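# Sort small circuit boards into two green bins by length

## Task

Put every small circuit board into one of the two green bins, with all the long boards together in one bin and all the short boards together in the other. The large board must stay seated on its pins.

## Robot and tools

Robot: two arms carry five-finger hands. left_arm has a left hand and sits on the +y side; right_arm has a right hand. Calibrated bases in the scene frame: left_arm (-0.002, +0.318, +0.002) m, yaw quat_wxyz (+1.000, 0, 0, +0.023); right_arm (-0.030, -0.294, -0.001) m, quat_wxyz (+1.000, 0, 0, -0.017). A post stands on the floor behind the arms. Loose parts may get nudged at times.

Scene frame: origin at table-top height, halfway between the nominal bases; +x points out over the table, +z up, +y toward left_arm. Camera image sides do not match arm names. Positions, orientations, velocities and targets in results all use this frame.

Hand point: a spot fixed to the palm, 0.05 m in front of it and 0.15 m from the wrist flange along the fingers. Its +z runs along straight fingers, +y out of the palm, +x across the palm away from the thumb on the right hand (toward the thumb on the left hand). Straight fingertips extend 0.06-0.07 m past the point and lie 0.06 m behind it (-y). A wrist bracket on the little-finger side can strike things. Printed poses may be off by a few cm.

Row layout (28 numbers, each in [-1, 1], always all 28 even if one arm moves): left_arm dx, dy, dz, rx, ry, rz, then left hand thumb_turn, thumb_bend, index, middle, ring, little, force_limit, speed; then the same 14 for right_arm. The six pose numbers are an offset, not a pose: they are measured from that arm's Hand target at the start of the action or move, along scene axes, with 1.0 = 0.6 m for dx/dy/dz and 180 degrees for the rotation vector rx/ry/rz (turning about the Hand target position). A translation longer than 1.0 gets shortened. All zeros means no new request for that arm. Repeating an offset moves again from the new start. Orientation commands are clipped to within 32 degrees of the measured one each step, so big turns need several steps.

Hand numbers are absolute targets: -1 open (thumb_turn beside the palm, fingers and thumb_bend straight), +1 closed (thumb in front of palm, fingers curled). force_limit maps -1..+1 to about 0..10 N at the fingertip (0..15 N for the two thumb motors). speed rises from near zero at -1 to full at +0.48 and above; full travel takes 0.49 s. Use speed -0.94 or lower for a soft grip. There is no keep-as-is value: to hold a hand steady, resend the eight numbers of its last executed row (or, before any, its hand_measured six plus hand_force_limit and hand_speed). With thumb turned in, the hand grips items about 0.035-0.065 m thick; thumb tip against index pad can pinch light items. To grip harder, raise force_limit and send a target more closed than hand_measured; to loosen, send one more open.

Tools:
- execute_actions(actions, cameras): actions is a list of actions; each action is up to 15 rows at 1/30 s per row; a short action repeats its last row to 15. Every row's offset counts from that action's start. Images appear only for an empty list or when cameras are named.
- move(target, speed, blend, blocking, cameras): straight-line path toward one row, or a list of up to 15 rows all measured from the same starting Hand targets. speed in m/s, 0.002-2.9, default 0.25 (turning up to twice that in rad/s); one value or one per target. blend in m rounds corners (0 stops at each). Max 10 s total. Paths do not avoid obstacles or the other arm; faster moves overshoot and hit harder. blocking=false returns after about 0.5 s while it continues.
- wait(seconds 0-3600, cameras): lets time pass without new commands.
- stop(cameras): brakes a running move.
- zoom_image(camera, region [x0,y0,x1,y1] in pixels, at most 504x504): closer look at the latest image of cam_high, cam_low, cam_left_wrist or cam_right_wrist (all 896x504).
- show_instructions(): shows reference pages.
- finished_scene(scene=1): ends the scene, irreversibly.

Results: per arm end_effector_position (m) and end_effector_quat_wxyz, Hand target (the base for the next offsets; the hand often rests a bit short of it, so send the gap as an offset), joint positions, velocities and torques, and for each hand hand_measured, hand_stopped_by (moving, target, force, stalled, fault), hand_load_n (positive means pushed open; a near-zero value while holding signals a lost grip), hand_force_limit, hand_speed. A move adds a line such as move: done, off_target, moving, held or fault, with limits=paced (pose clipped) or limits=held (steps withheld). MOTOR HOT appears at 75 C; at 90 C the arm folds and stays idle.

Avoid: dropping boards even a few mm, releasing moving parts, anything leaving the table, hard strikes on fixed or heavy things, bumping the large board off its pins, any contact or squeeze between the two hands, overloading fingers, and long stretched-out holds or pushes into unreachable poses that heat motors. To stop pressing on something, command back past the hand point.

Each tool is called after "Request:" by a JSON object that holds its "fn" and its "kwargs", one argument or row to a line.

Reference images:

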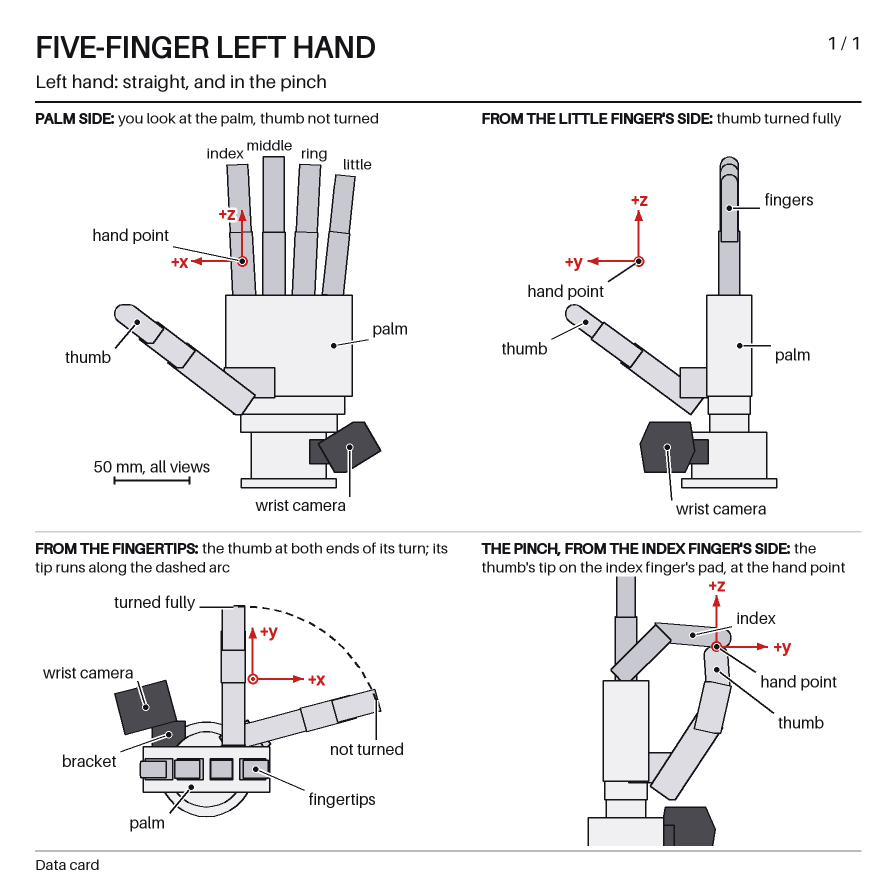

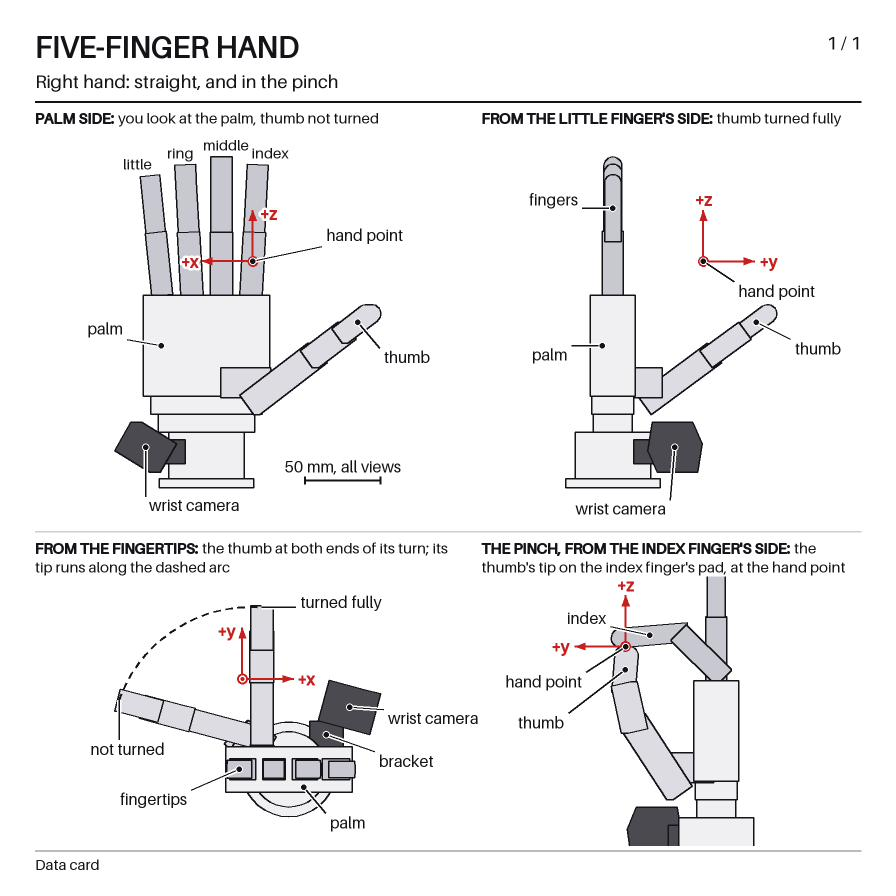

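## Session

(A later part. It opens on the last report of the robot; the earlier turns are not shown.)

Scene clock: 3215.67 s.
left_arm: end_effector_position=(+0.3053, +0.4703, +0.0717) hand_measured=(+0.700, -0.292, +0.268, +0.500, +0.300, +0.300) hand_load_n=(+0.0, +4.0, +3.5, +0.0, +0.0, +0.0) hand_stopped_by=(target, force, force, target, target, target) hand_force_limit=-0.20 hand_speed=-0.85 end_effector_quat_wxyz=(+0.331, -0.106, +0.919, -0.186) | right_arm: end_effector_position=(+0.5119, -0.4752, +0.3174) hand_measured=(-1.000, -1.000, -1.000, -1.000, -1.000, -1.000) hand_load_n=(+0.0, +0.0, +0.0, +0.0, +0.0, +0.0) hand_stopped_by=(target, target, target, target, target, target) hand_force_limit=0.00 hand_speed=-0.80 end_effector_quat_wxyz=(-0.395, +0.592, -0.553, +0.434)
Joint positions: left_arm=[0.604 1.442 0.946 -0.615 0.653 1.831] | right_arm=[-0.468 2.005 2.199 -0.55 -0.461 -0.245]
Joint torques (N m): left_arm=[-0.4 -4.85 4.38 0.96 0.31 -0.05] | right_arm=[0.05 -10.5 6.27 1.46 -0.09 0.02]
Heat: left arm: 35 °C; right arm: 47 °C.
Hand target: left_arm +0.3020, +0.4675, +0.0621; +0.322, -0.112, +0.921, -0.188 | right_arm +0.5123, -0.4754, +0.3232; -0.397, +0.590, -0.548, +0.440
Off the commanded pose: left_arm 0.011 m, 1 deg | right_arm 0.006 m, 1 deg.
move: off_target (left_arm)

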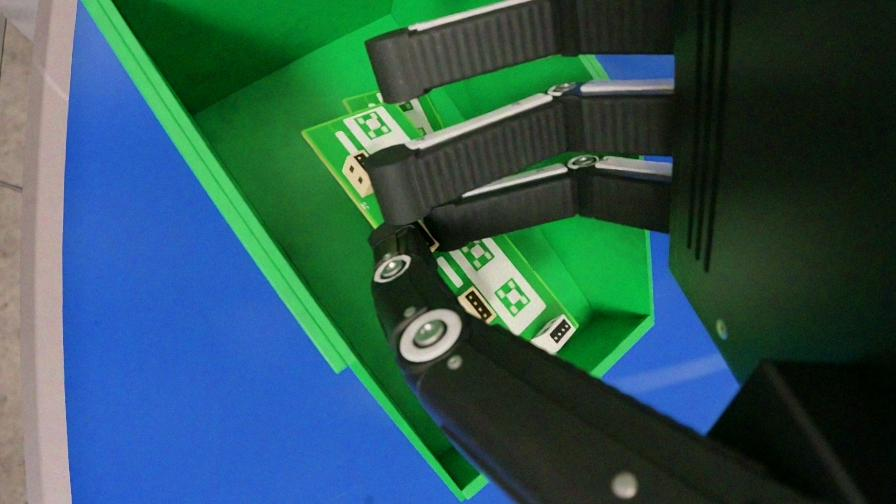

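Request:
{"fn": "move", "kwargs": {
  "target": [0, 0, -0.0225, 0,0,0, 0.70,-0.26,0.34,0.5,0.3,0.3,-0.2,-0.85, 0,0,0,0,0,0,-1,-1,-1,-1,-1,-1,0,-0.8],
  "speed": 0.05,
  "cameras": ["cam_left_wrist"]
}}

Scene clock: 3221.70 s.
left_arm: end_effector_position=(+0.3059, +0.4708, +0.0631) hand_measured=(+0.700, -0.292, +0.268, +0.500, +0.300, +0.300) hand_load_n=(+0.0, +4.0, +3.5, +0.0, +0.0, +0.0) hand_stopped_by=(target, force, force, target, target, target) hand_force_limit=-0.20 hand_speed=-0.85 end_effector_quat_wxyz=(+0.337, -0.104, +0.918, -0.182) | right_arm: end_effector_position=(+0.5119, -0.4752, +0.3174) hand_measured=(-1.000, -1.000, -1.000, -1.000, -1.000, -1.000) hand_load_n=(-0.5, +0.0, +0.0, +0.0, +0.0, +0.0) hand_stopped_by=(target, target, target, target, target, target) hand_force_limit=0.00 hand_speed=-0.80 end_effector_quat_wxyz=(-0.395, +0.592, -0.553, +0.434)
Joint positions: left_arm=[0.604 1.442 0.904 -0.557 0.653 1.831] | right_arm=[-0.468 2.005 2.199 -0.55 -0.461 -0.245]
Joint torques (N m): left_arm=[-0.4 -3.54 4.4 1 0.31 -0.05] | right_arm=[0.01 -10.45 6.31 1.46 -0.1 0.02]
Heat: left arm: 35 °C; right arm: 47 °C.
Hand target: left_arm +0.3020, +0.4675, +0.0486; +0.322, -0.112, +0.921, -0.188 | right_arm +0.5123, -0.4754, +0.3232; -0.397, +0.590, -0.548, +0.440
Off the commanded pose: left_arm 0.015 m, 2 deg | right_arm 0.006 m, 1 deg.
move: off_target (left_arm)

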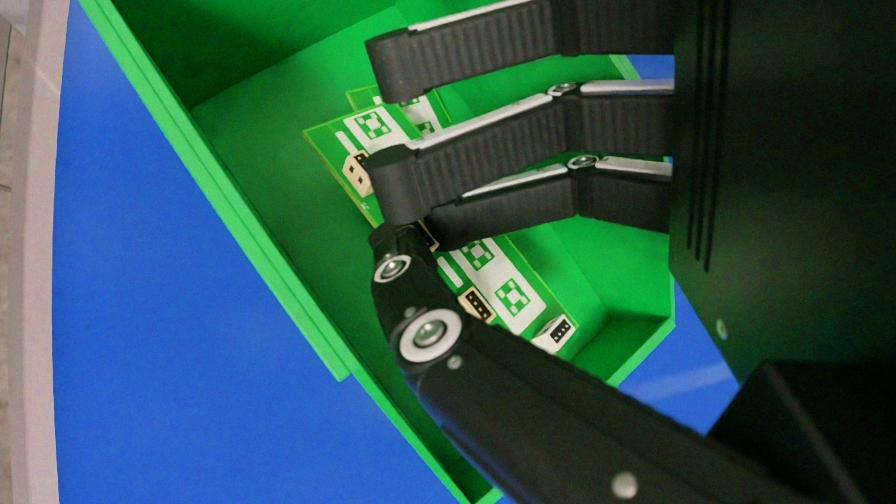

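Request:
{"fn": "move", "kwargs": {
  "target": [0, 0, -0.0167, 0,0,0, 0.70,-0.26,0.34,0.5,0.3,0.3,-0.2,-0.85, 0,0,0,0,0,0,-1,-1,-1,-1,-1,-1,0,-0.8],
  "speed": 0.05,
  "cameras": ["cam_left_wrist"]
}}

Scene clock: 3227.23 s.
left_arm: end_effector_position=(+0.3061, +0.4710, +0.0529) hand_measured=(+0.700, -0.292, +0.268, +0.500, +0.300, +0.300) hand_load_n=(+0.0, +4.5, +3.5, +0.0, +0.0, +0.5) hand_stopped_by=(target, force, force, target, target, target) hand_force_limit=-0.20 hand_speed=-0.85 end_effector_quat_wxyz=(+0.337, -0.104, +0.918, -0.182) | right_arm: end_effector_position=(+0.5119, -0.4752, +0.3174) hand_measured=(-1.000, -1.000, -1.000, -1.000, -1.000, -1.000) hand_load_n=(+0.0, +0.0, -0.5, +0.0, +0.0, +0.0) hand_stopped_by=(target, target, target, target, target, target) hand_force_limit=0.00 hand_speed=-0.80 end_effector_quat_wxyz=(-0.395, +0.592, -0.553, +0.434)
Joint positions: left_arm=[0.604 1.457 0.874 -0.513 0.653 1.831] | right_arm=[-0.468 2.005 2.199 -0.55 -0.461 -0.245]
Joint torques (N m): left_arm=[-0.42 -3.66 4.4 1.01 0.32 -0.06] | right_arm=[0.06 -10.45 6.3 1.45 -0.11 0.02]
Heat: left arm: 35 °C; right arm: 47 °C.
Hand target: left_arm +0.3020, +0.4675, +0.0386; +0.322, -0.112, +0.921, -0.188 | right_arm +0.5123, -0.4754, +0.3232; -0.397, +0.590, -0.548, +0.440
Off the commanded pose: left_arm 0.015 m, 2 deg | right_arm 0.006 m, 1 deg.
move: off_target (left_arm)

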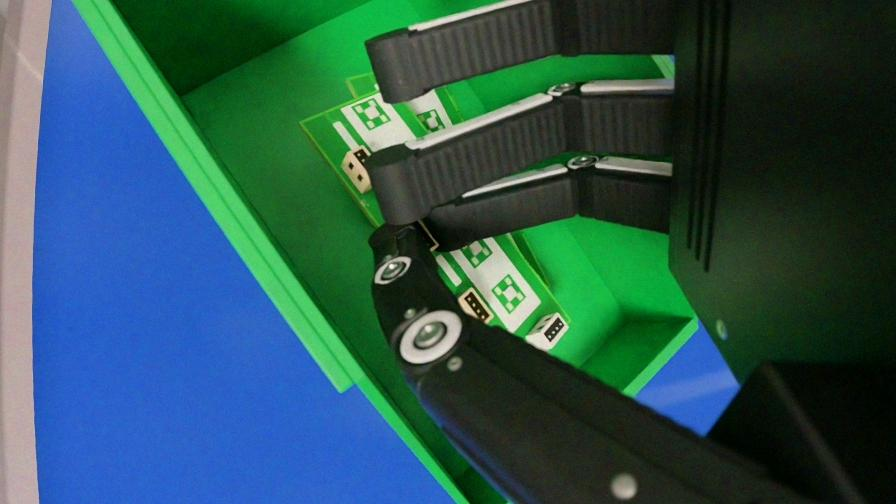

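Request:
{"fn": "move", "kwargs": {
  "target": [0, 0, -0.0083, 0,0,0, 0.70,-0.26,0.34,0.5,0.3,0.3,-0.2,-0.85, 0,0,0,0,0,0,-1,-1,-1,-1,-1,-1,0,-0.8],
  "speed": 0.05,
  "cameras": ["cam_left_wrist"]
}}

Scene clock: 3233.97 s.
left_arm: end_effector_position=(+0.3064, +0.4712, +0.0482) hand_measured=(+0.700, -0.292, +0.268, +0.500, +0.300, +0.300) hand_load_n=(+0.0, +4.0, +3.0, +0.0, +0.0, +0.0) hand_stopped_by=(target, force, force, target, target, target) hand_force_limit=-0.20 hand_speed=-0.85 end_effector_quat_wxyz=(+0.338, -0.104, +0.918, -0.182) | right_arm: end_effector_position=(+0.5119, -0.4752, +0.3174) hand_measured=(-1.000, -1.000, -1.000, -1.000, -1.000, -1.000) hand_load_n=(+0.0, +0.0, +0.0, +0.0, +0.0, -0.5) hand_stopped_by=(target, target, target, target, target, target) hand_force_limit=0.00 hand_speed=-0.80 end_effector_quat_wxyz=(-0.395, +0.592, -0.553, +0.434)
Joint positions: left_arm=[0.604 1.465 0.861 -0.491 0.653 1.831] | right_arm=[-0.468 2.005 2.199 -0.55 -0.461 -0.245]
Joint torques (N m): left_arm=[-0.38 -3.6 4.33 1 0.31 -0.05] | right_arm=[0.03 -10.45 6.23 1.46 -0.1 0.01]
Heat: left arm: 35 °C; right arm: 47 °C.
Hand target: left_arm +0.3019, +0.4674, +0.0334; +0.322, -0.112, +0.921, -0.188 | right_arm +0.5123, -0.4754, +0.3232; -0.397, +0.590, -0.548, +0.440
Off the commanded pose: left_arm 0.016 m, 2 deg | right_arm 0.006 m, 1 deg.
move: off_target (left_arm)

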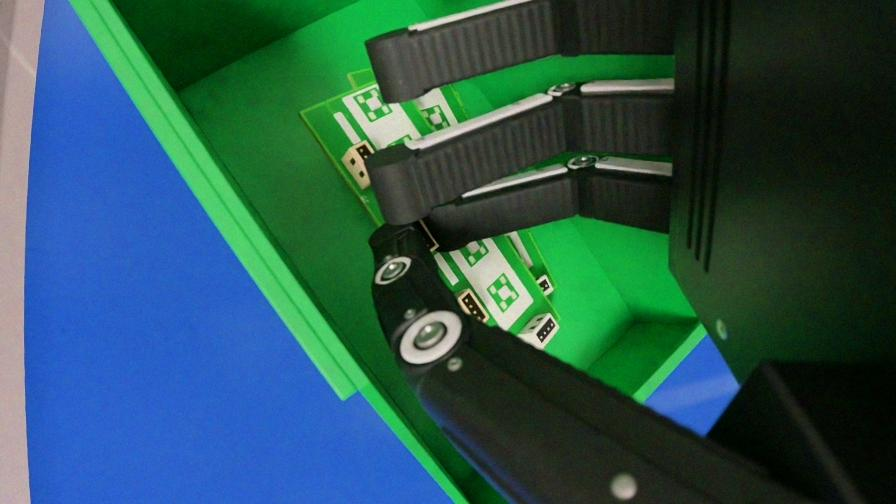

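Request:
{"fn": "move", "kwargs": {
  "target": [
    [0, 0, 0, 0,0,0, 0.70,-0.45,0.34,0.5,0.3,0.3,-0.2,-0.8, 0,0,0,0,0,0,-1,-1,-1,-1,-1,-1,0,-0.8],
    [0, 0, 0.05, 0,0,0, 0.70,-0.45,0.2,0.5,0.3,0.3,-0.2,-0.8, 0,0,0,0,0,0,-1,-1,-1,-1,-1,-1,0,-0.8]
  ],
  "speed": 0.05,
  "cameras": ["cam_left_wrist"]
}}

Scene clock: 3243.40 s.
left_arm: end_effector_position=(+0.3009, +0.4671, +0.0556) hand_measured=(+0.700, -0.450, +0.200, +0.500, +0.300, +0.300) hand_load_n=(+0.0, +0.0, +0.0, +0.0, +0.0, +0.0) hand_stopped_by=(target, target, target, target, target, target) hand_force_limit=-0.20 hand_speed=-0.80 end_effector_quat_wxyz=(+0.320, -0.112, +0.921, -0.192) | right_arm: end_effector_position=(+0.5119, -0.4752, +0.3174) hand_measured=(-1.000, -1.000, -1.000, -1.000, -1.000, -1.000) hand_load_n=(-0.5, +0.0, +0.0, +0.0, +0.0, +0.0) hand_stopped_by=(target, target, target, target, target, target) hand_force_limit=0.00 hand_speed=-0.80 end_effector_quat_wxyz=(-0.395, +0.592, -0.553, +0.434)
Joint positions: left_arm=[0.604 1.465 0.912 -0.587 0.652 1.83] | right_arm=[-0.468 2.005 2.199 -0.55 -0.461 -0.245]
Joint torques (N m): left_arm=[-0.44 -6.95 7.2 0.65 0.33 -0.04] | right_arm=[-0.01 -10.45 6.3 1.45 -0.1 0.01]
Heat: left arm: 35 °C; right arm: 47 °C.
Hand target: left_arm +0.3019, +0.4675, +0.0634; +0.322, -0.112, +0.921, -0.188 | right_arm +0.5123, -0.4754, +0.3232; -0.397, +0.590, -0.548, +0.440
Off the commanded pose: left_arm 0.008 m, 1 deg | right_arm 0.006 m, 1 deg.
move: done

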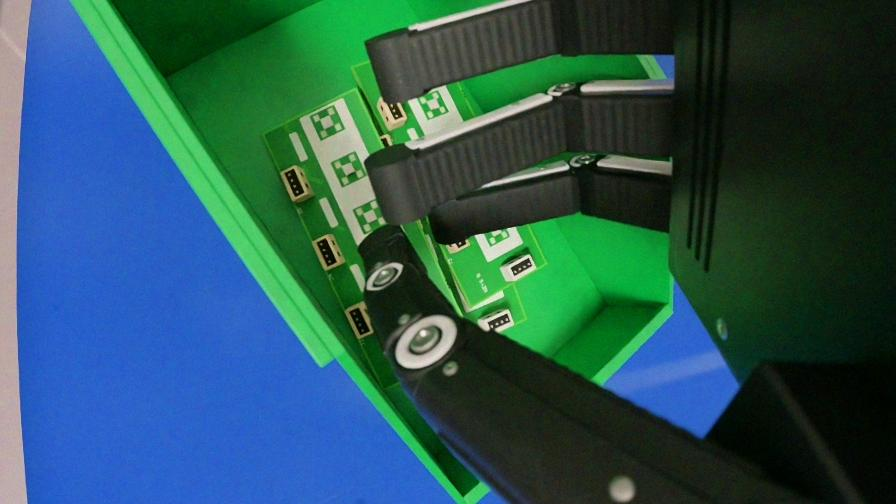

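Request:
{"fn": "move", "kwargs": {
  "target": [0, 0, 0.19, 0,0,0, 0.70,-0.45,0.2,0.5,0.3,0.3,-0.2,-0.3, 0,0,0,0,0,0,-1,-1,-1,-1,-1,-1,0,-0.8],
  "speed": 0.1,
  "cameras": ["cam_left_wrist","cam_high"]
}}

Scene clock: 3251.77 s.
left_arm: end_effector_position=(+0.3030, +0.4687, +0.1737) hand_measured=(+0.700, -0.450, +0.200, +0.500, +0.300, +0.300) hand_load_n=(+0.5, +0.0, +0.5, +0.0, +0.0, +0.0) hand_stopped_by=(target, target, target, target, target, target) hand_force_limit=-0.20 hand_speed=-0.30 end_effector_quat_wxyz=(+0.325, -0.112, +0.920, -0.189) | right_arm: end_effector_position=(+0.5119, -0.4752, +0.3174) hand_measured=(-1.000, -1.000, -1.000, -1.000, -1.000, -1.000) hand_load_n=(-0.5, +0.0, +0.0, +0.0, +0.0, +0.0) hand_stopped_by=(target, target, target, target, target, target) hand_force_limit=0.00 hand_speed=-0.80 end_effector_quat_wxyz=(-0.395, +0.592, -0.553, +0.434)
Joint positions: left_arm=[0.604 1.428 1.349 -1.046 0.652 1.826] | right_arm=[-0.468 2.005 2.199 -0.55 -0.461 -0.245]
Joint torques (N m): left_arm=[-0.44 -5.63 7.3 0.68 0.33 0] | right_arm=[0.01 -10.39 6.31 1.46 -0.09 0.03]
Heat: left arm: 35 °C; right arm: 47 °C.
Hand target: left_arm +0.3019, +0.4675, +0.1774; +0.322, -0.112, +0.921, -0.188 | right_arm +0.5123, -0.4754, +0.3232; -0.397, +0.590, -0.548, +0.440
Off the commanded pose: left_arm 0.004 m, 0 deg | right_arm 0.006 m, 1 deg.
move: done
Images, in order (width x height): cam_high 896x504, cam_left_wrist 896x504.

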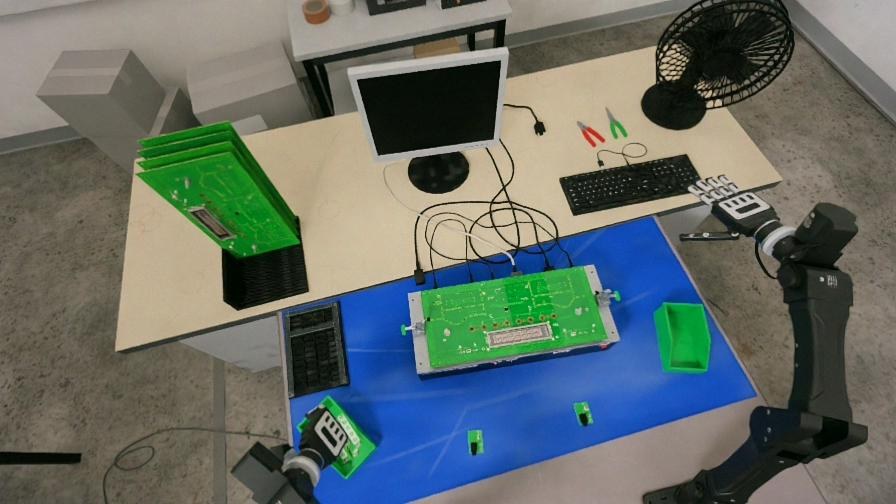

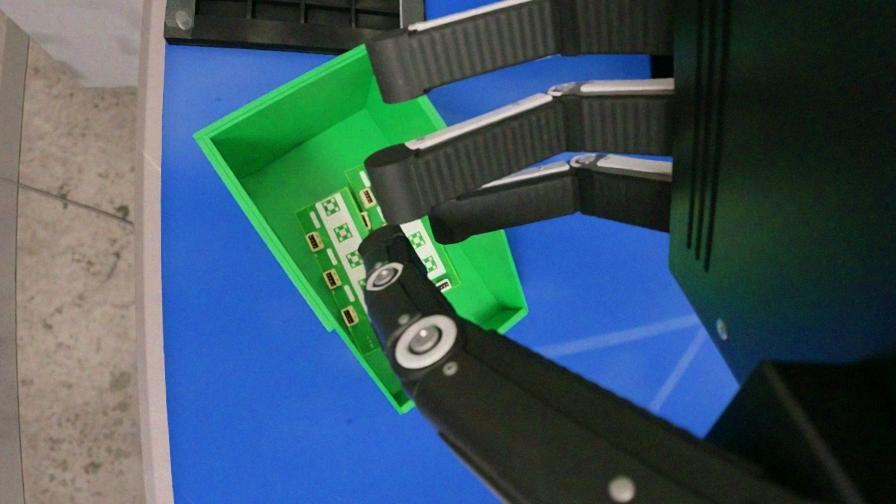

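Request:
{"fn": "zoom_image", "kwargs": {
  "camera": "cam_high",
  "region": [630, 280, 740, 390]
}}

Request:
{"fn": "zoom_image", "kwargs": {
  "camera": "cam_high",
  "region": [450, 390, 610, 480]
}}

Scaled by 4.582 from the camera's image (finer frame: 1280x720).

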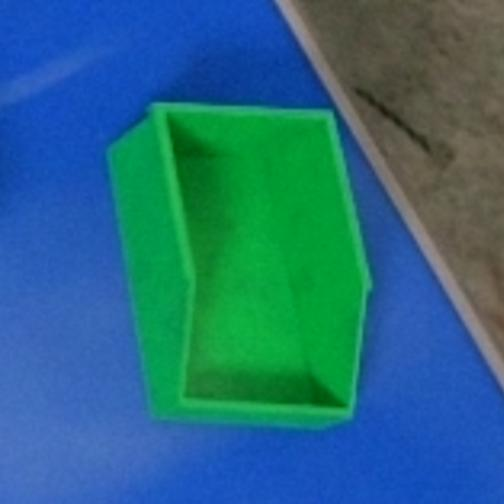

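Scaled by 3.150 from the camera's image (finer frame: 1280x720).

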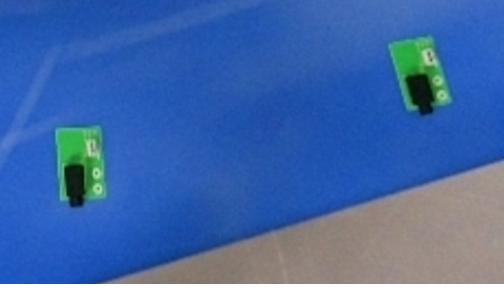

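Request:
{"fn": "move", "kwargs": {
  "target": [0,0,0,0,0,0, 0.70,-0.45,0.2,0.5,0.3,0.3,-0.2,-0.3, -0.5122,0.5757,-0.322,-0.2184,-0.0167,0.3856, 0.70,-0.6,0.1,-1,-1,-1,-0.2,-0.2],
  "speed": 0.2,
  "cameras": ["cam_right_wrist","cam_high"]
}}

Scene clock: 3378.90 s.
left_arm: end_effector_position=(+0.3029, +0.4686, +0.1736) hand_measured=(+0.700, -0.450, +0.200, +0.500, +0.300, +0.300) hand_load_n=(+0.0, +0.0, +0.0, +0.0, +0.0, +0.0) hand_stopped_by=(target, target, target, target, target, target) hand_force_limit=-0.20 hand_speed=-0.30 end_effector_quat_wxyz=(+0.324, -0.112, +0.920, -0.190) | right_arm: end_effector_position=(+0.2076, -0.1294, +0.1332) hand_measured=(+0.700, -0.600, +0.100, -1.000, -1.000, -1.000) hand_load_n=(+0.0, +0.0, +0.5, +0.0, +0.0, +0.0) hand_stopped_by=(target, target, target, target, target, target) hand_force_limit=-0.20 hand_speed=-0.20 end_effector_quat_wxyz=(-0.377, +0.873, +0.060, +0.304)
Joint positions: left_arm=[0.604 1.428 1.349 -1.047 0.652 1.826] | right_arm=[0.458 0.88 0.695 -0.444 -0.447 -1.053]
Joint velocities: left_arm=[-0.002 -0.002 -0.002 -0.022 -0.154 -0.037] | right_arm=[within noise]
Joint torques (N m): left_arm=[-0.43 -5.57 7.34 0.67 0.33 0] | right_arm=[0.47 -2.18 5.23 1.31 -0.12 0.07]
Heat: left arm: 34 °C; right arm: 46 °C.
Hand target: left_arm +0.3019, +0.4674, +0.1774; +0.322, -0.112, +0.921, -0.188 | right_arm +0.2050, -0.1299, +0.1302; -0.377, +0.873, +0.058, +0.304
Off the commanded pose: left_arm 0.004 m, 0 deg | right_arm 0.004 m, 0 deg.
move: done
Images, in order (width x height): cam_high 896x504, cam_right_wrist 896x504.

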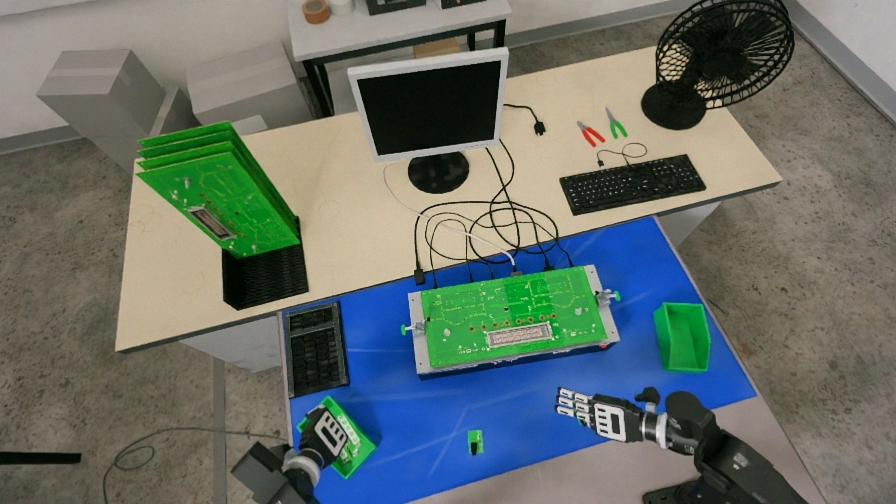

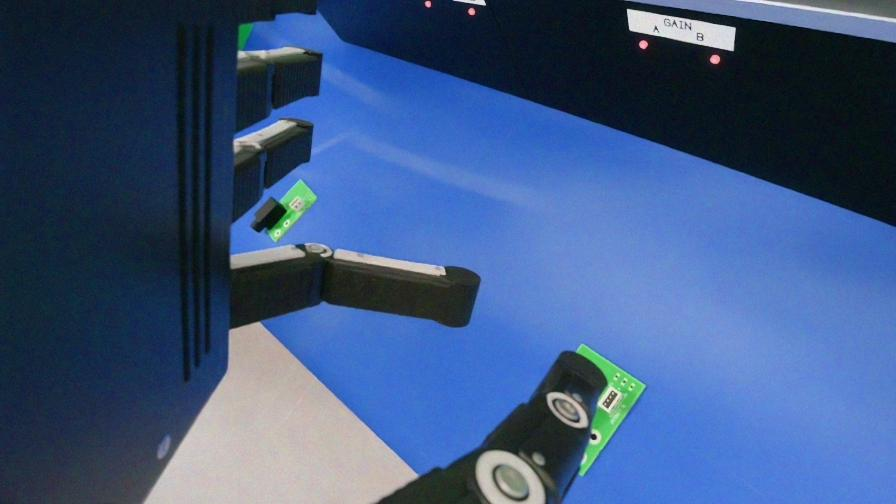

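Request:
{"fn": "zoom_image", "kwargs": {
  "camera": "cam_right_wrist",
  "region": [230, 100, 700, 504]
}}

Scaled by 1.072 from the camera's image (finer frame: 1280x720).

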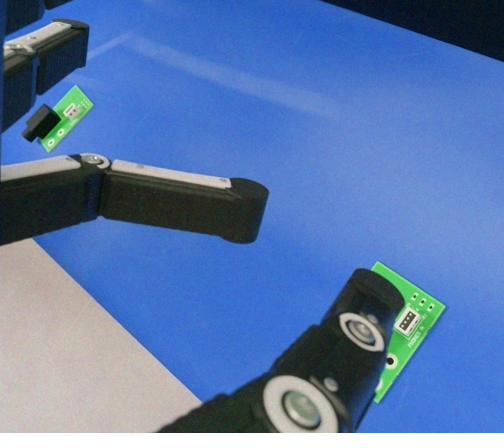

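Request:
{"fn": "move", "kwargs": {
  "target": [0,0,0,0,0,0, 0.70,-0.45,0.2,0.5,0.3,0.3,-0.2,-0.3, -0.0283,0.0248,-0.137,0,0,0, 0.70,-0.6,0.1,-1,-1,-1,-0.2,-0.2],
  "speed": 0.1,
  "cameras": ["cam_right_wrist"]
}}

Scene clock: 3520.63 s.
left_arm: end_effector_position=(+0.3029, +0.4686, +0.1736) hand_measured=(+0.700, -0.450, +0.200, +0.500, +0.300, +0.300) hand_load_n=(+0.0, +0.0, +0.0, +0.0, +0.0, +0.0) hand_stopped_by=(target, target, target, target, target, target) hand_force_limit=-0.20 hand_speed=-0.30 end_effector_quat_wxyz=(+0.324, -0.112, +0.920, -0.190) | right_arm: end_effector_position=(+0.1883, -0.1157, +0.0537) hand_measured=(+0.700, -0.600, +0.100, -1.000, -1.000, -1.000) hand_load_n=(+0.0, +0.5, +0.0, -0.5, +0.0, +0.0) hand_stopped_by=(target, target, target, target, target, target) hand_force_limit=-0.20 hand_speed=-0.20 end_effector_quat_wxyz=(-0.377, +0.872, +0.060, +0.305)
Joint positions: left_arm=[0.604 1.428 1.349 -1.047 0.652 1.826] | right_arm=[0.593 0.86 0.361 -0.098 -0.337 -0.97]
Joint torques (N m): left_arm=[-0.42 -5.57 7.34 0.67 0.33 0] | right_arm=[0.55 0.09 4.97 1.58 -0.03 0.09]
Heat: left arm: 35 °C; right arm: 43 °C.
Hand target: left_arm +0.3019, +0.4674, +0.1774; +0.322, -0.112, +0.921, -0.188 | right_arm +0.1880, -0.1150, +0.0479; -0.377, +0.873, +0.058, +0.304
Off the commanded pose: left_arm 0.004 m, 0 deg | right_arm 0.006 m, 0 deg.
move: done

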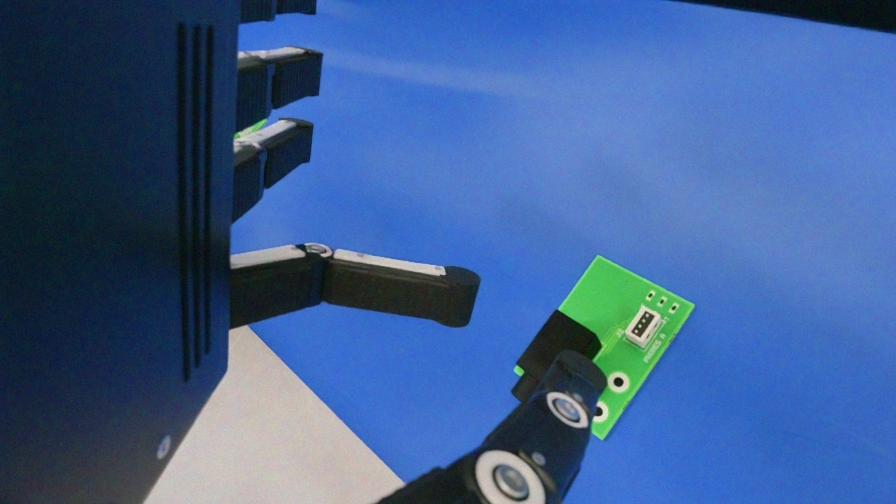

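Request:
{"fn": "move", "kwargs": {
  "target": [0,0,0,0,0,0, 0.70,-0.45,0.2,0.5,0.3,0.3,-0.2,-0.3, 0.0017,-0.0067,-0.022,0,0,0, 0.70,-0.6,0.1,-1,-1,-1,-0.2,-0.2],
  "speed": 0.06,
  "cameras": ["cam_right_wrist"]
}}

Scene clock: 3557.30 s.
left_arm: end_effector_position=(+0.3029, +0.4686, +0.1736) hand_measured=(+0.700, -0.450, +0.200, +0.500, +0.300, +0.300) hand_load_n=(+0.0, +0.0, +0.0, +0.0, +0.0, +0.0) hand_stopped_by=(target, target, target, target, target, target) hand_force_limit=-0.20 hand_speed=-0.30 end_effector_quat_wxyz=(+0.324, -0.112, +0.920, -0.190) | right_arm: end_effector_position=(+0.1879, -0.1194, +0.0379) hand_measured=(+0.700, -0.600, +0.100, -1.000, -1.000, -1.000) hand_load_n=(+0.0, +0.0, +0.0, +0.0, +0.0, +0.0) hand_stopped_by=(target, target, target, target, target, target) hand_force_limit=-0.20 hand_speed=-0.20 end_effector_quat_wxyz=(-0.375, +0.875, +0.054, +0.302)
Joint positions: left_arm=[0.604 1.428 1.349 -1.047 0.652 1.826] | right_arm=[0.578 0.885 0.311 -0.032 -0.343 -0.97]
Joint torques (N m): left_arm=[-0.42 -5.57 7.32 0.67 0.34 0.01] | right_arm=[-0.49 -0.18 5.15 1.52 -0.17 -0.07]
Heat: left arm: 35 °C; right arm: 45 °C.
Hand target: left_arm +0.3019, +0.4674, +0.1774; +0.322, -0.112, +0.921, -0.188 | right_arm +0.1890, -0.1191, +0.0347; -0.377, +0.873, +0.058, +0.304
Off the commanded pose: left_arm 0.004 m, 0 deg | right_arm 0.003 m, 1 deg.
move: done

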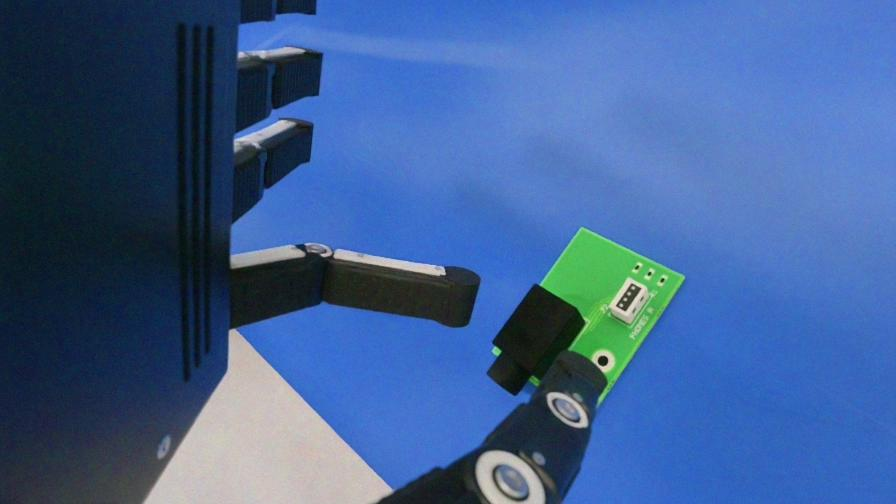

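Request:
{"fn": "zoom_image", "kwargs": {
  "camera": "cam_right_wrist",
  "region": [420, 210, 700, 430]
}}

Scaled by 1.800 from the camera's image (finer frame: 1280x720).

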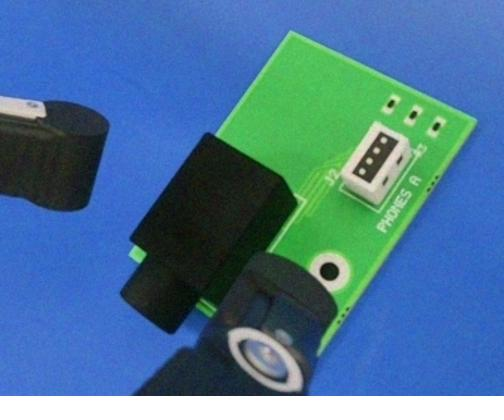

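Request:
{"fn": "move", "kwargs": {
  "target": [0,0,0,0,0,0, 0.70,-0.45,0.2,0.5,0.3,0.3,-0.2,-0.3, 0.0048,-0.0042,-0.016,0,0,0, 0.70,-0.6,0.1,-1,-1,-1,-0.2,-0.2],
  "speed": 0.05,
  "cameras": ["cam_right_wrist"]
}}

Request:
{"fn": "zoom_image", "kwargs": {
  "camera": "cam_right_wrist",
  "region": [420, 210, 700, 430]
}}

Scene clock: 3576.03 s.
left_arm: end_effector_position=(+0.3029, +0.4686, +0.1736) hand_measured=(+0.700, -0.450, +0.200, +0.500, +0.300, +0.300) hand_load_n=(+0.0, +0.0, +0.5, +0.0, +0.0, +0.0) hand_stopped_by=(target, target, target, target, target, target) hand_force_limit=-0.20 hand_speed=-0.30 end_effector_quat_wxyz=(+0.324, -0.112, +0.920, -0.190) | right_arm: end_effector_position=(+0.1912, -0.1216, +0.0285) hand_measured=(+0.700, -0.600, +0.100, -1.000, -1.000, -1.000) hand_load_n=(+0.0, +0.0, +0.0, -0.5, -0.5, +0.0) hand_stopped_by=(target, target, target, target, target, target) hand_force_limit=-0.20 hand_speed=-0.20 end_effector_quat_wxyz=(-0.375, +0.875, +0.054, +0.302)
Joint positions: left_arm=[0.604 1.428 1.349 -1.047 0.652 1.826] | right_arm=[0.554 0.922 0.283 0.028 -0.363 -0.984]
Joint torques (N m): left_arm=[-0.44 -5.56 7.35 0.68 0.33 0.01] | right_arm=[-0.46 -0.36 5.01 1.53 -0.17 -0.07]
Heat: left arm: 35 °C; right arm: 46 °C.
Hand target: left_arm +0.3019, +0.4674, +0.1774; +0.322, -0.112, +0.921, -0.188 | right_arm +0.1919, -0.1215, +0.0252; -0.377, +0.873, +0.058, +0.304
Off the commanded pose: left_arm 0.004 m, 0 deg | right_arm 0.003 m, 0 deg.
move: done

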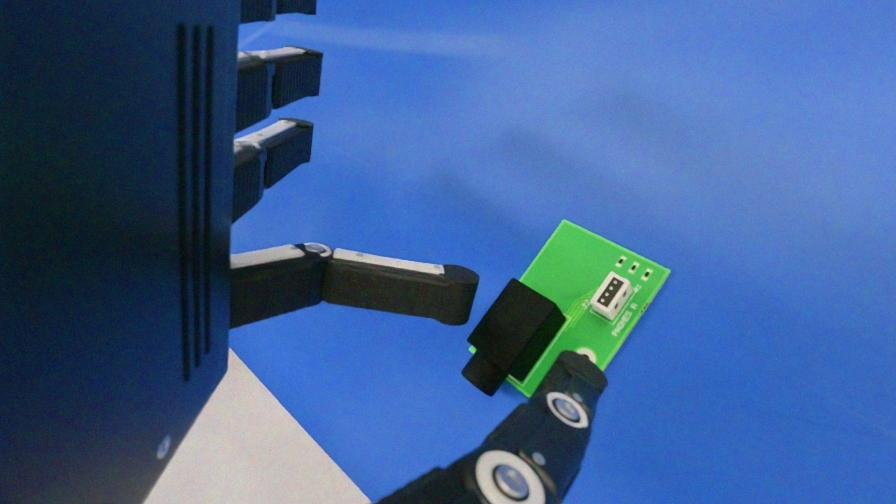

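Scaled by 1.800 from the camera's image (finer frame: 1280x720).

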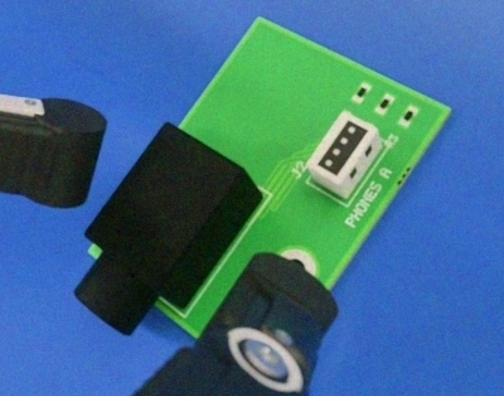

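Request:
{"fn": "move", "kwargs": {
  "target": [0,0,0,0,0,0, 0.70,-0.45,0.2,0.5,0.3,0.3,-0.2,-0.3, 0,0,0,0,0,0, 0.70,-0.25,0.4,-1,-1,-1,-0.4,-0.88],
  "speed": 0.05,
  "cameras": ["cam_right_wrist"]
}}

Request:
{"fn": "zoom_image", "kwargs": {
  "camera": "cam_right_wrist",
  "region": [420, 210, 700, 430]
}}

Scene clock: 3591.73 s.
left_arm: end_effector_position=(+0.3029, +0.4686, +0.1736) hand_measured=(+0.700, -0.450, +0.200, +0.500, +0.300, +0.300) hand_load_n=(+0.0, +0.0, +0.0, +0.0, +0.0, +0.0) hand_stopped_by=(target, target, target, target, target, target) hand_force_limit=-0.20 hand_speed=-0.30 end_effector_quat_wxyz=(+0.324, -0.112, +0.920, -0.190) | right_arm: end_effector_position=(+0.1914, -0.1213, +0.0288) hand_measured=(+0.700, -0.340, +0.400, -1.000, -1.000, -1.000) hand_load_n=(+0.0, +4.5, +0.5, +0.0, +0.0, +0.0) hand_stopped_by=(target, force, target, target, target, target) hand_force_limit=-0.40 hand_speed=-0.88 end_effector_quat_wxyz=(-0.376, +0.874, +0.055, +0.303)
Joint positions: left_arm=[0.604 1.428 1.349 -1.047 0.652 1.826] | right_arm=[0.554 0.922 0.283 0.03 -0.364 -0.984]
Joint torques (N m): left_arm=[-0.43 -5.59 7.32 0.66 0.32 0] | right_arm=[-0.43 -0.34 4.97 1.53 -0.19 -0.07]
Heat: left arm: 35 °C; right arm: 46 °C.
Hand target: left_arm +0.3019, +0.4674, +0.1774; +0.322, -0.112, +0.921, -0.188 | right_arm +0.1919, -0.1215, +0.0252; -0.377, +0.873, +0.058, +0.304
Off the commanded pose: left_arm 0.004 m, 0 deg | right_arm 0.004 m, 0 deg.
move: done

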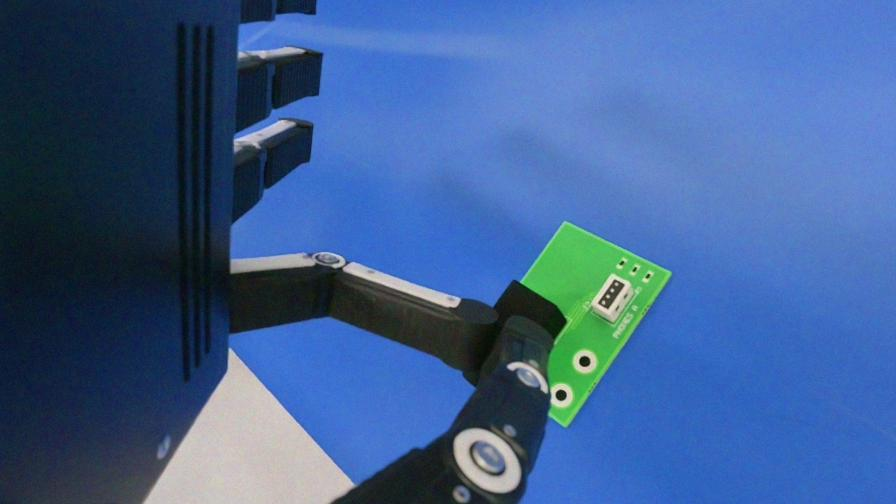

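Scaled by 1.800 from the camera's image (finer frame: 1280x720).

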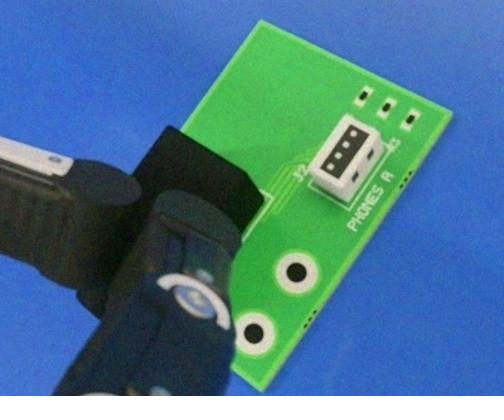

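Request:
{"fn": "move", "kwargs": {
  "target": [0,0,0,0,0,0, 0.70,-0.45,0.2,0.5,0.3,0.3,-0.2,-0.3, 0,0,0,0,0,0, 0.70,-0.25,0.55,-1,-1,-1,-0.2,-0.88],
  "speed": 0.05,
  "cameras": ["cam_right_wrist"]
}}

Request:
{"fn": "zoom_image", "kwargs": {
  "camera": "cam_right_wrist",
  "region": [420, 210, 700, 430]
}}

Scene clock: 3597.93 s.
left_arm: end_effector_position=(+0.3029, +0.4686, +0.1736) hand_measured=(+0.700, -0.450, +0.200, +0.500, +0.300, +0.300) hand_load_n=(+0.0, +0.0, +0.0, +0.0, +0.0, +0.0) hand_stopped_by=(target, target, target, target, target, target) hand_force_limit=-0.20 hand_speed=-0.30 end_effector_quat_wxyz=(+0.324, -0.112, +0.920, -0.190) | right_arm: end_effector_position=(+0.1914, -0.1213, +0.0288) hand_measured=(+0.700, -0.340, +0.420, -1.000, -1.000, -1.000) hand_load_n=(+0.5, +5.0, +7.0, +0.0, +0.0, +0.0) hand_stopped_by=(target, force, force, target, target, target) hand_force_limit=-0.20 hand_speed=-0.88 end_effector_quat_wxyz=(-0.376, +0.874, +0.055, +0.303)
Joint positions: left_arm=[0.604 1.428 1.349 -1.047 0.652 1.826] | right_arm=[0.554 0.922 0.283 0.03 -0.364 -0.984]
Joint torques (N m): left_arm=[-0.42 -5.57 7.34 0.67 0.33 -0.01] | right_arm=[-0.5 -0.29 5 1.52 -0.17 -0.07]
Heat: left arm: 35 °C; right arm: 46 °C.
Hand target: left_arm +0.3019, +0.4674, +0.1774; +0.322, -0.112, +0.921, -0.188 | right_arm +0.1919, -0.1215, +0.0252; -0.377, +0.873, +0.058, +0.304
Off the commanded pose: left_arm 0.004 m, 0 deg | right_arm 0.004 m, 0 deg.
move: done

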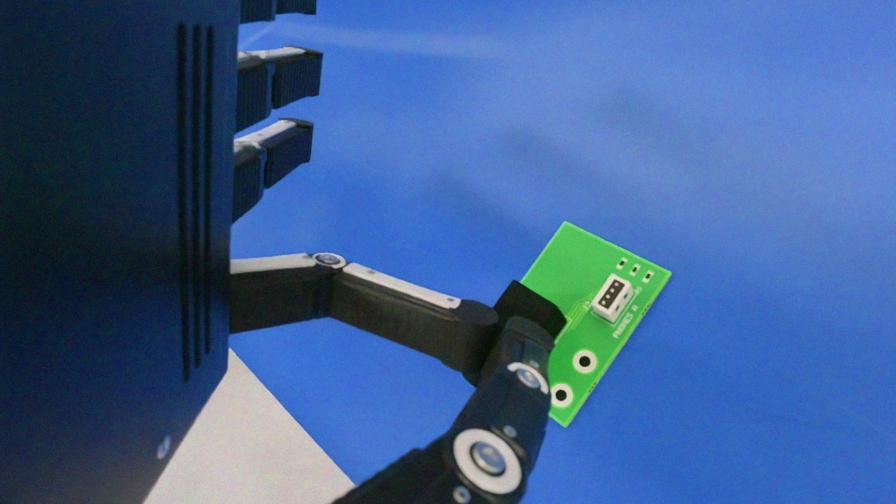

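Scaled by 1.800 from the camera's image (finer frame: 1280x720).

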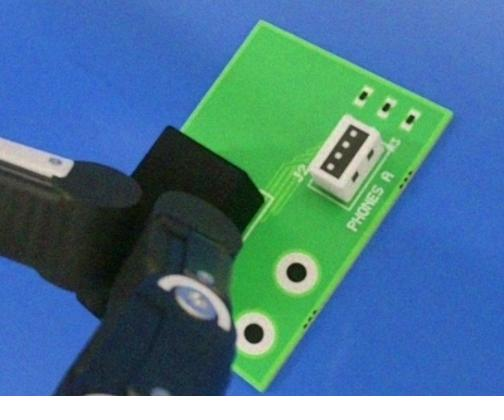

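Request:
{"fn": "move", "kwargs": {
  "target": [0,0,0,0,0,0, 0.70,-0.45,0.2,0.5,0.3,0.3,-0.2,-0.3, 0,0,0.1,0,0,0, 0.70,-0.25,0.55,-1,-1,-1,-0.2,-0.88],
  "speed": 0.04,
  "cameras": ["cam_right_wrist"]
}}

Scene clock: 3605.67 s.
left_arm: end_effector_position=(+0.3029, +0.4686, +0.1736) hand_measured=(+0.700, -0.450, +0.200, +0.500, +0.300, +0.300) hand_load_n=(+0.5, +0.0, +0.0, +0.5, +0.0, +0.0) hand_stopped_by=(target, target, target, target, target, target) hand_force_limit=-0.20 hand_speed=-0.30 end_effector_quat_wxyz=(+0.324, -0.112, +0.920, -0.190) | right_arm: end_effector_position=(+0.1884, -0.1230, +0.0740) hand_measured=(+0.700, -0.340, +0.420, -1.000, -1.000, -1.000) hand_load_n=(+0.5, +5.0, +7.0, -0.5, +0.0, +0.0) hand_stopped_by=(target, force, force, target, target, target) hand_force_limit=-0.20 hand_speed=-0.88 end_effector_quat_wxyz=(-0.372, +0.879, +0.053, +0.294)
Joint positions: left_arm=[0.604 1.428 1.349 -1.047 0.652 1.826] | right_arm=[0.554 0.841 0.46 -0.249 -0.364 -0.984]
Joint torques (N m): left_arm=[-0.43 -5.56 7.35 0.66 0.34 0.01] | right_arm=[-0.4 -1.83 8.4 1.18 -0.18 -0.06]
Heat: left arm: 35 °C; right arm: 46 °C.
Hand target: left_arm +0.3019, +0.4674, +0.1774; +0.322, -0.112, +0.921, -0.188 | right_arm +0.1919, -0.1215, +0.0851; -0.377, +0.873, +0.058, +0.304
Off the commanded pose: left_arm 0.004 m, 0 deg | right_arm 0.012 m, 2 deg.
move: off_target (right_arm)

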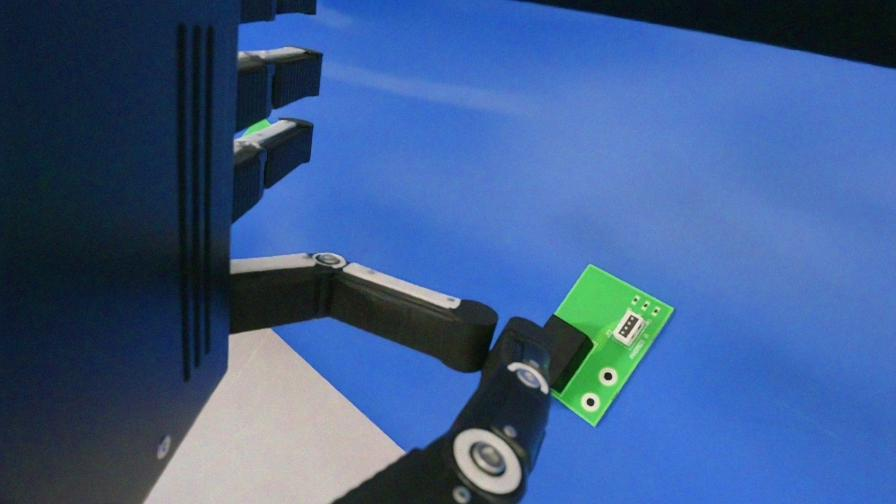

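Request:
{"fn": "move", "kwargs": {
  "target": [
    [0,0,0,0,0,0, 0.70,-0.45,0.2,0.5,0.3,0.3,-0.2,-0.3, 0,0,0,0,0,0, 0.70,-0.52,0.1,-1,-1,-1,-0.2,-0.2],
    [0,0,0,0,0,0, 0.70,-0.45,0.2,0.5,0.3,0.3,-0.2,-0.3, 0,0,-0.1083,0,0,0, 0.70,-0.52,0.1,-1,-1,-1,-0.2,-0.2]
  ],
  "speed": 0.06,
  "cameras": ["cam_right_wrist"]
}}

Request:
{"fn": "zoom_image", "kwargs": {
  "camera": "cam_right_wrist",
  "region": [420, 210, 700, 430]
}}

Scene clock: 3622.83 s.
left_arm: end_effector_position=(+0.3029, +0.4686, +0.1736) hand_measured=(+0.700, -0.450, +0.200, +0.500, +0.300, +0.300) hand_load_n=(+0.0, -0.5, +0.0, +0.0, +0.0, +0.0) hand_stopped_by=(target, target, target, target, target, target) hand_force_limit=-0.20 hand_speed=-0.30 end_effector_quat_wxyz=(+0.324, -0.112, +0.920, -0.190) | right_arm: end_effector_position=(+0.1914, -0.1210, +0.0241) hand_measured=(+0.700, -0.520, +0.100, -1.000, -1.000, -1.000) hand_load_n=(+0.0, +0.0, -0.5, +0.0, +0.0, +0.0) hand_stopped_by=(target, target, target, target, target, target) hand_force_limit=-0.20 hand_speed=-0.20 end_effector_quat_wxyz=(-0.376, +0.874, +0.056, +0.302)
Joint positions: left_arm=[0.604 1.428 1.349 -1.047 0.652 1.826] | right_arm=[0.554 0.938 0.268 0.061 -0.365 -0.986]
Joint torques (N m): left_arm=[-0.43 -5.56 7.34 0.67 0.33 0] | right_arm=[-0.51 -0.35 4.82 1.54 -0.16 -0.07]
Heat: left arm: 35 °C; right arm: 44 °C.
Hand target: left_arm +0.3019, +0.4674, +0.1774; +0.322, -0.112, +0.921, -0.188 | right_arm +0.1919, -0.1216, +0.0200; -0.377, +0.873, +0.058, +0.304
Off the commanded pose: left_arm 0.004 m, 0 deg | right_arm 0.004 m, 0 deg.
move: done

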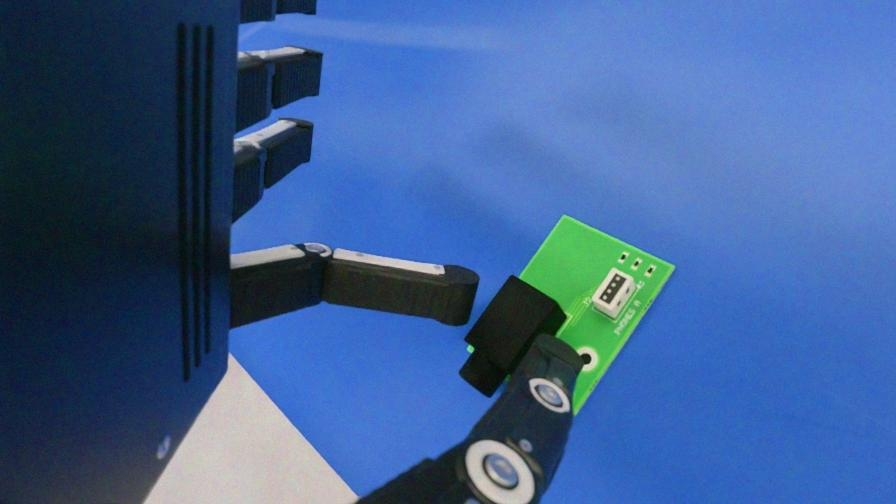

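Scaled by 1.800 from the camera's image (finer frame: 1280x720).

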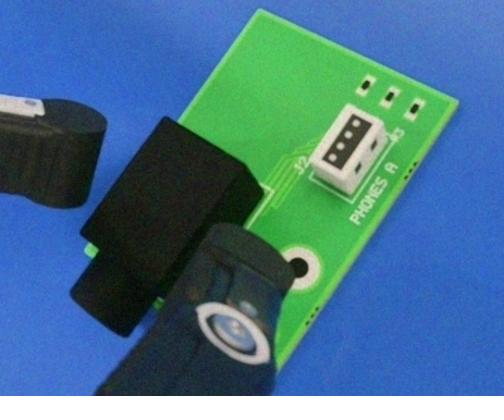

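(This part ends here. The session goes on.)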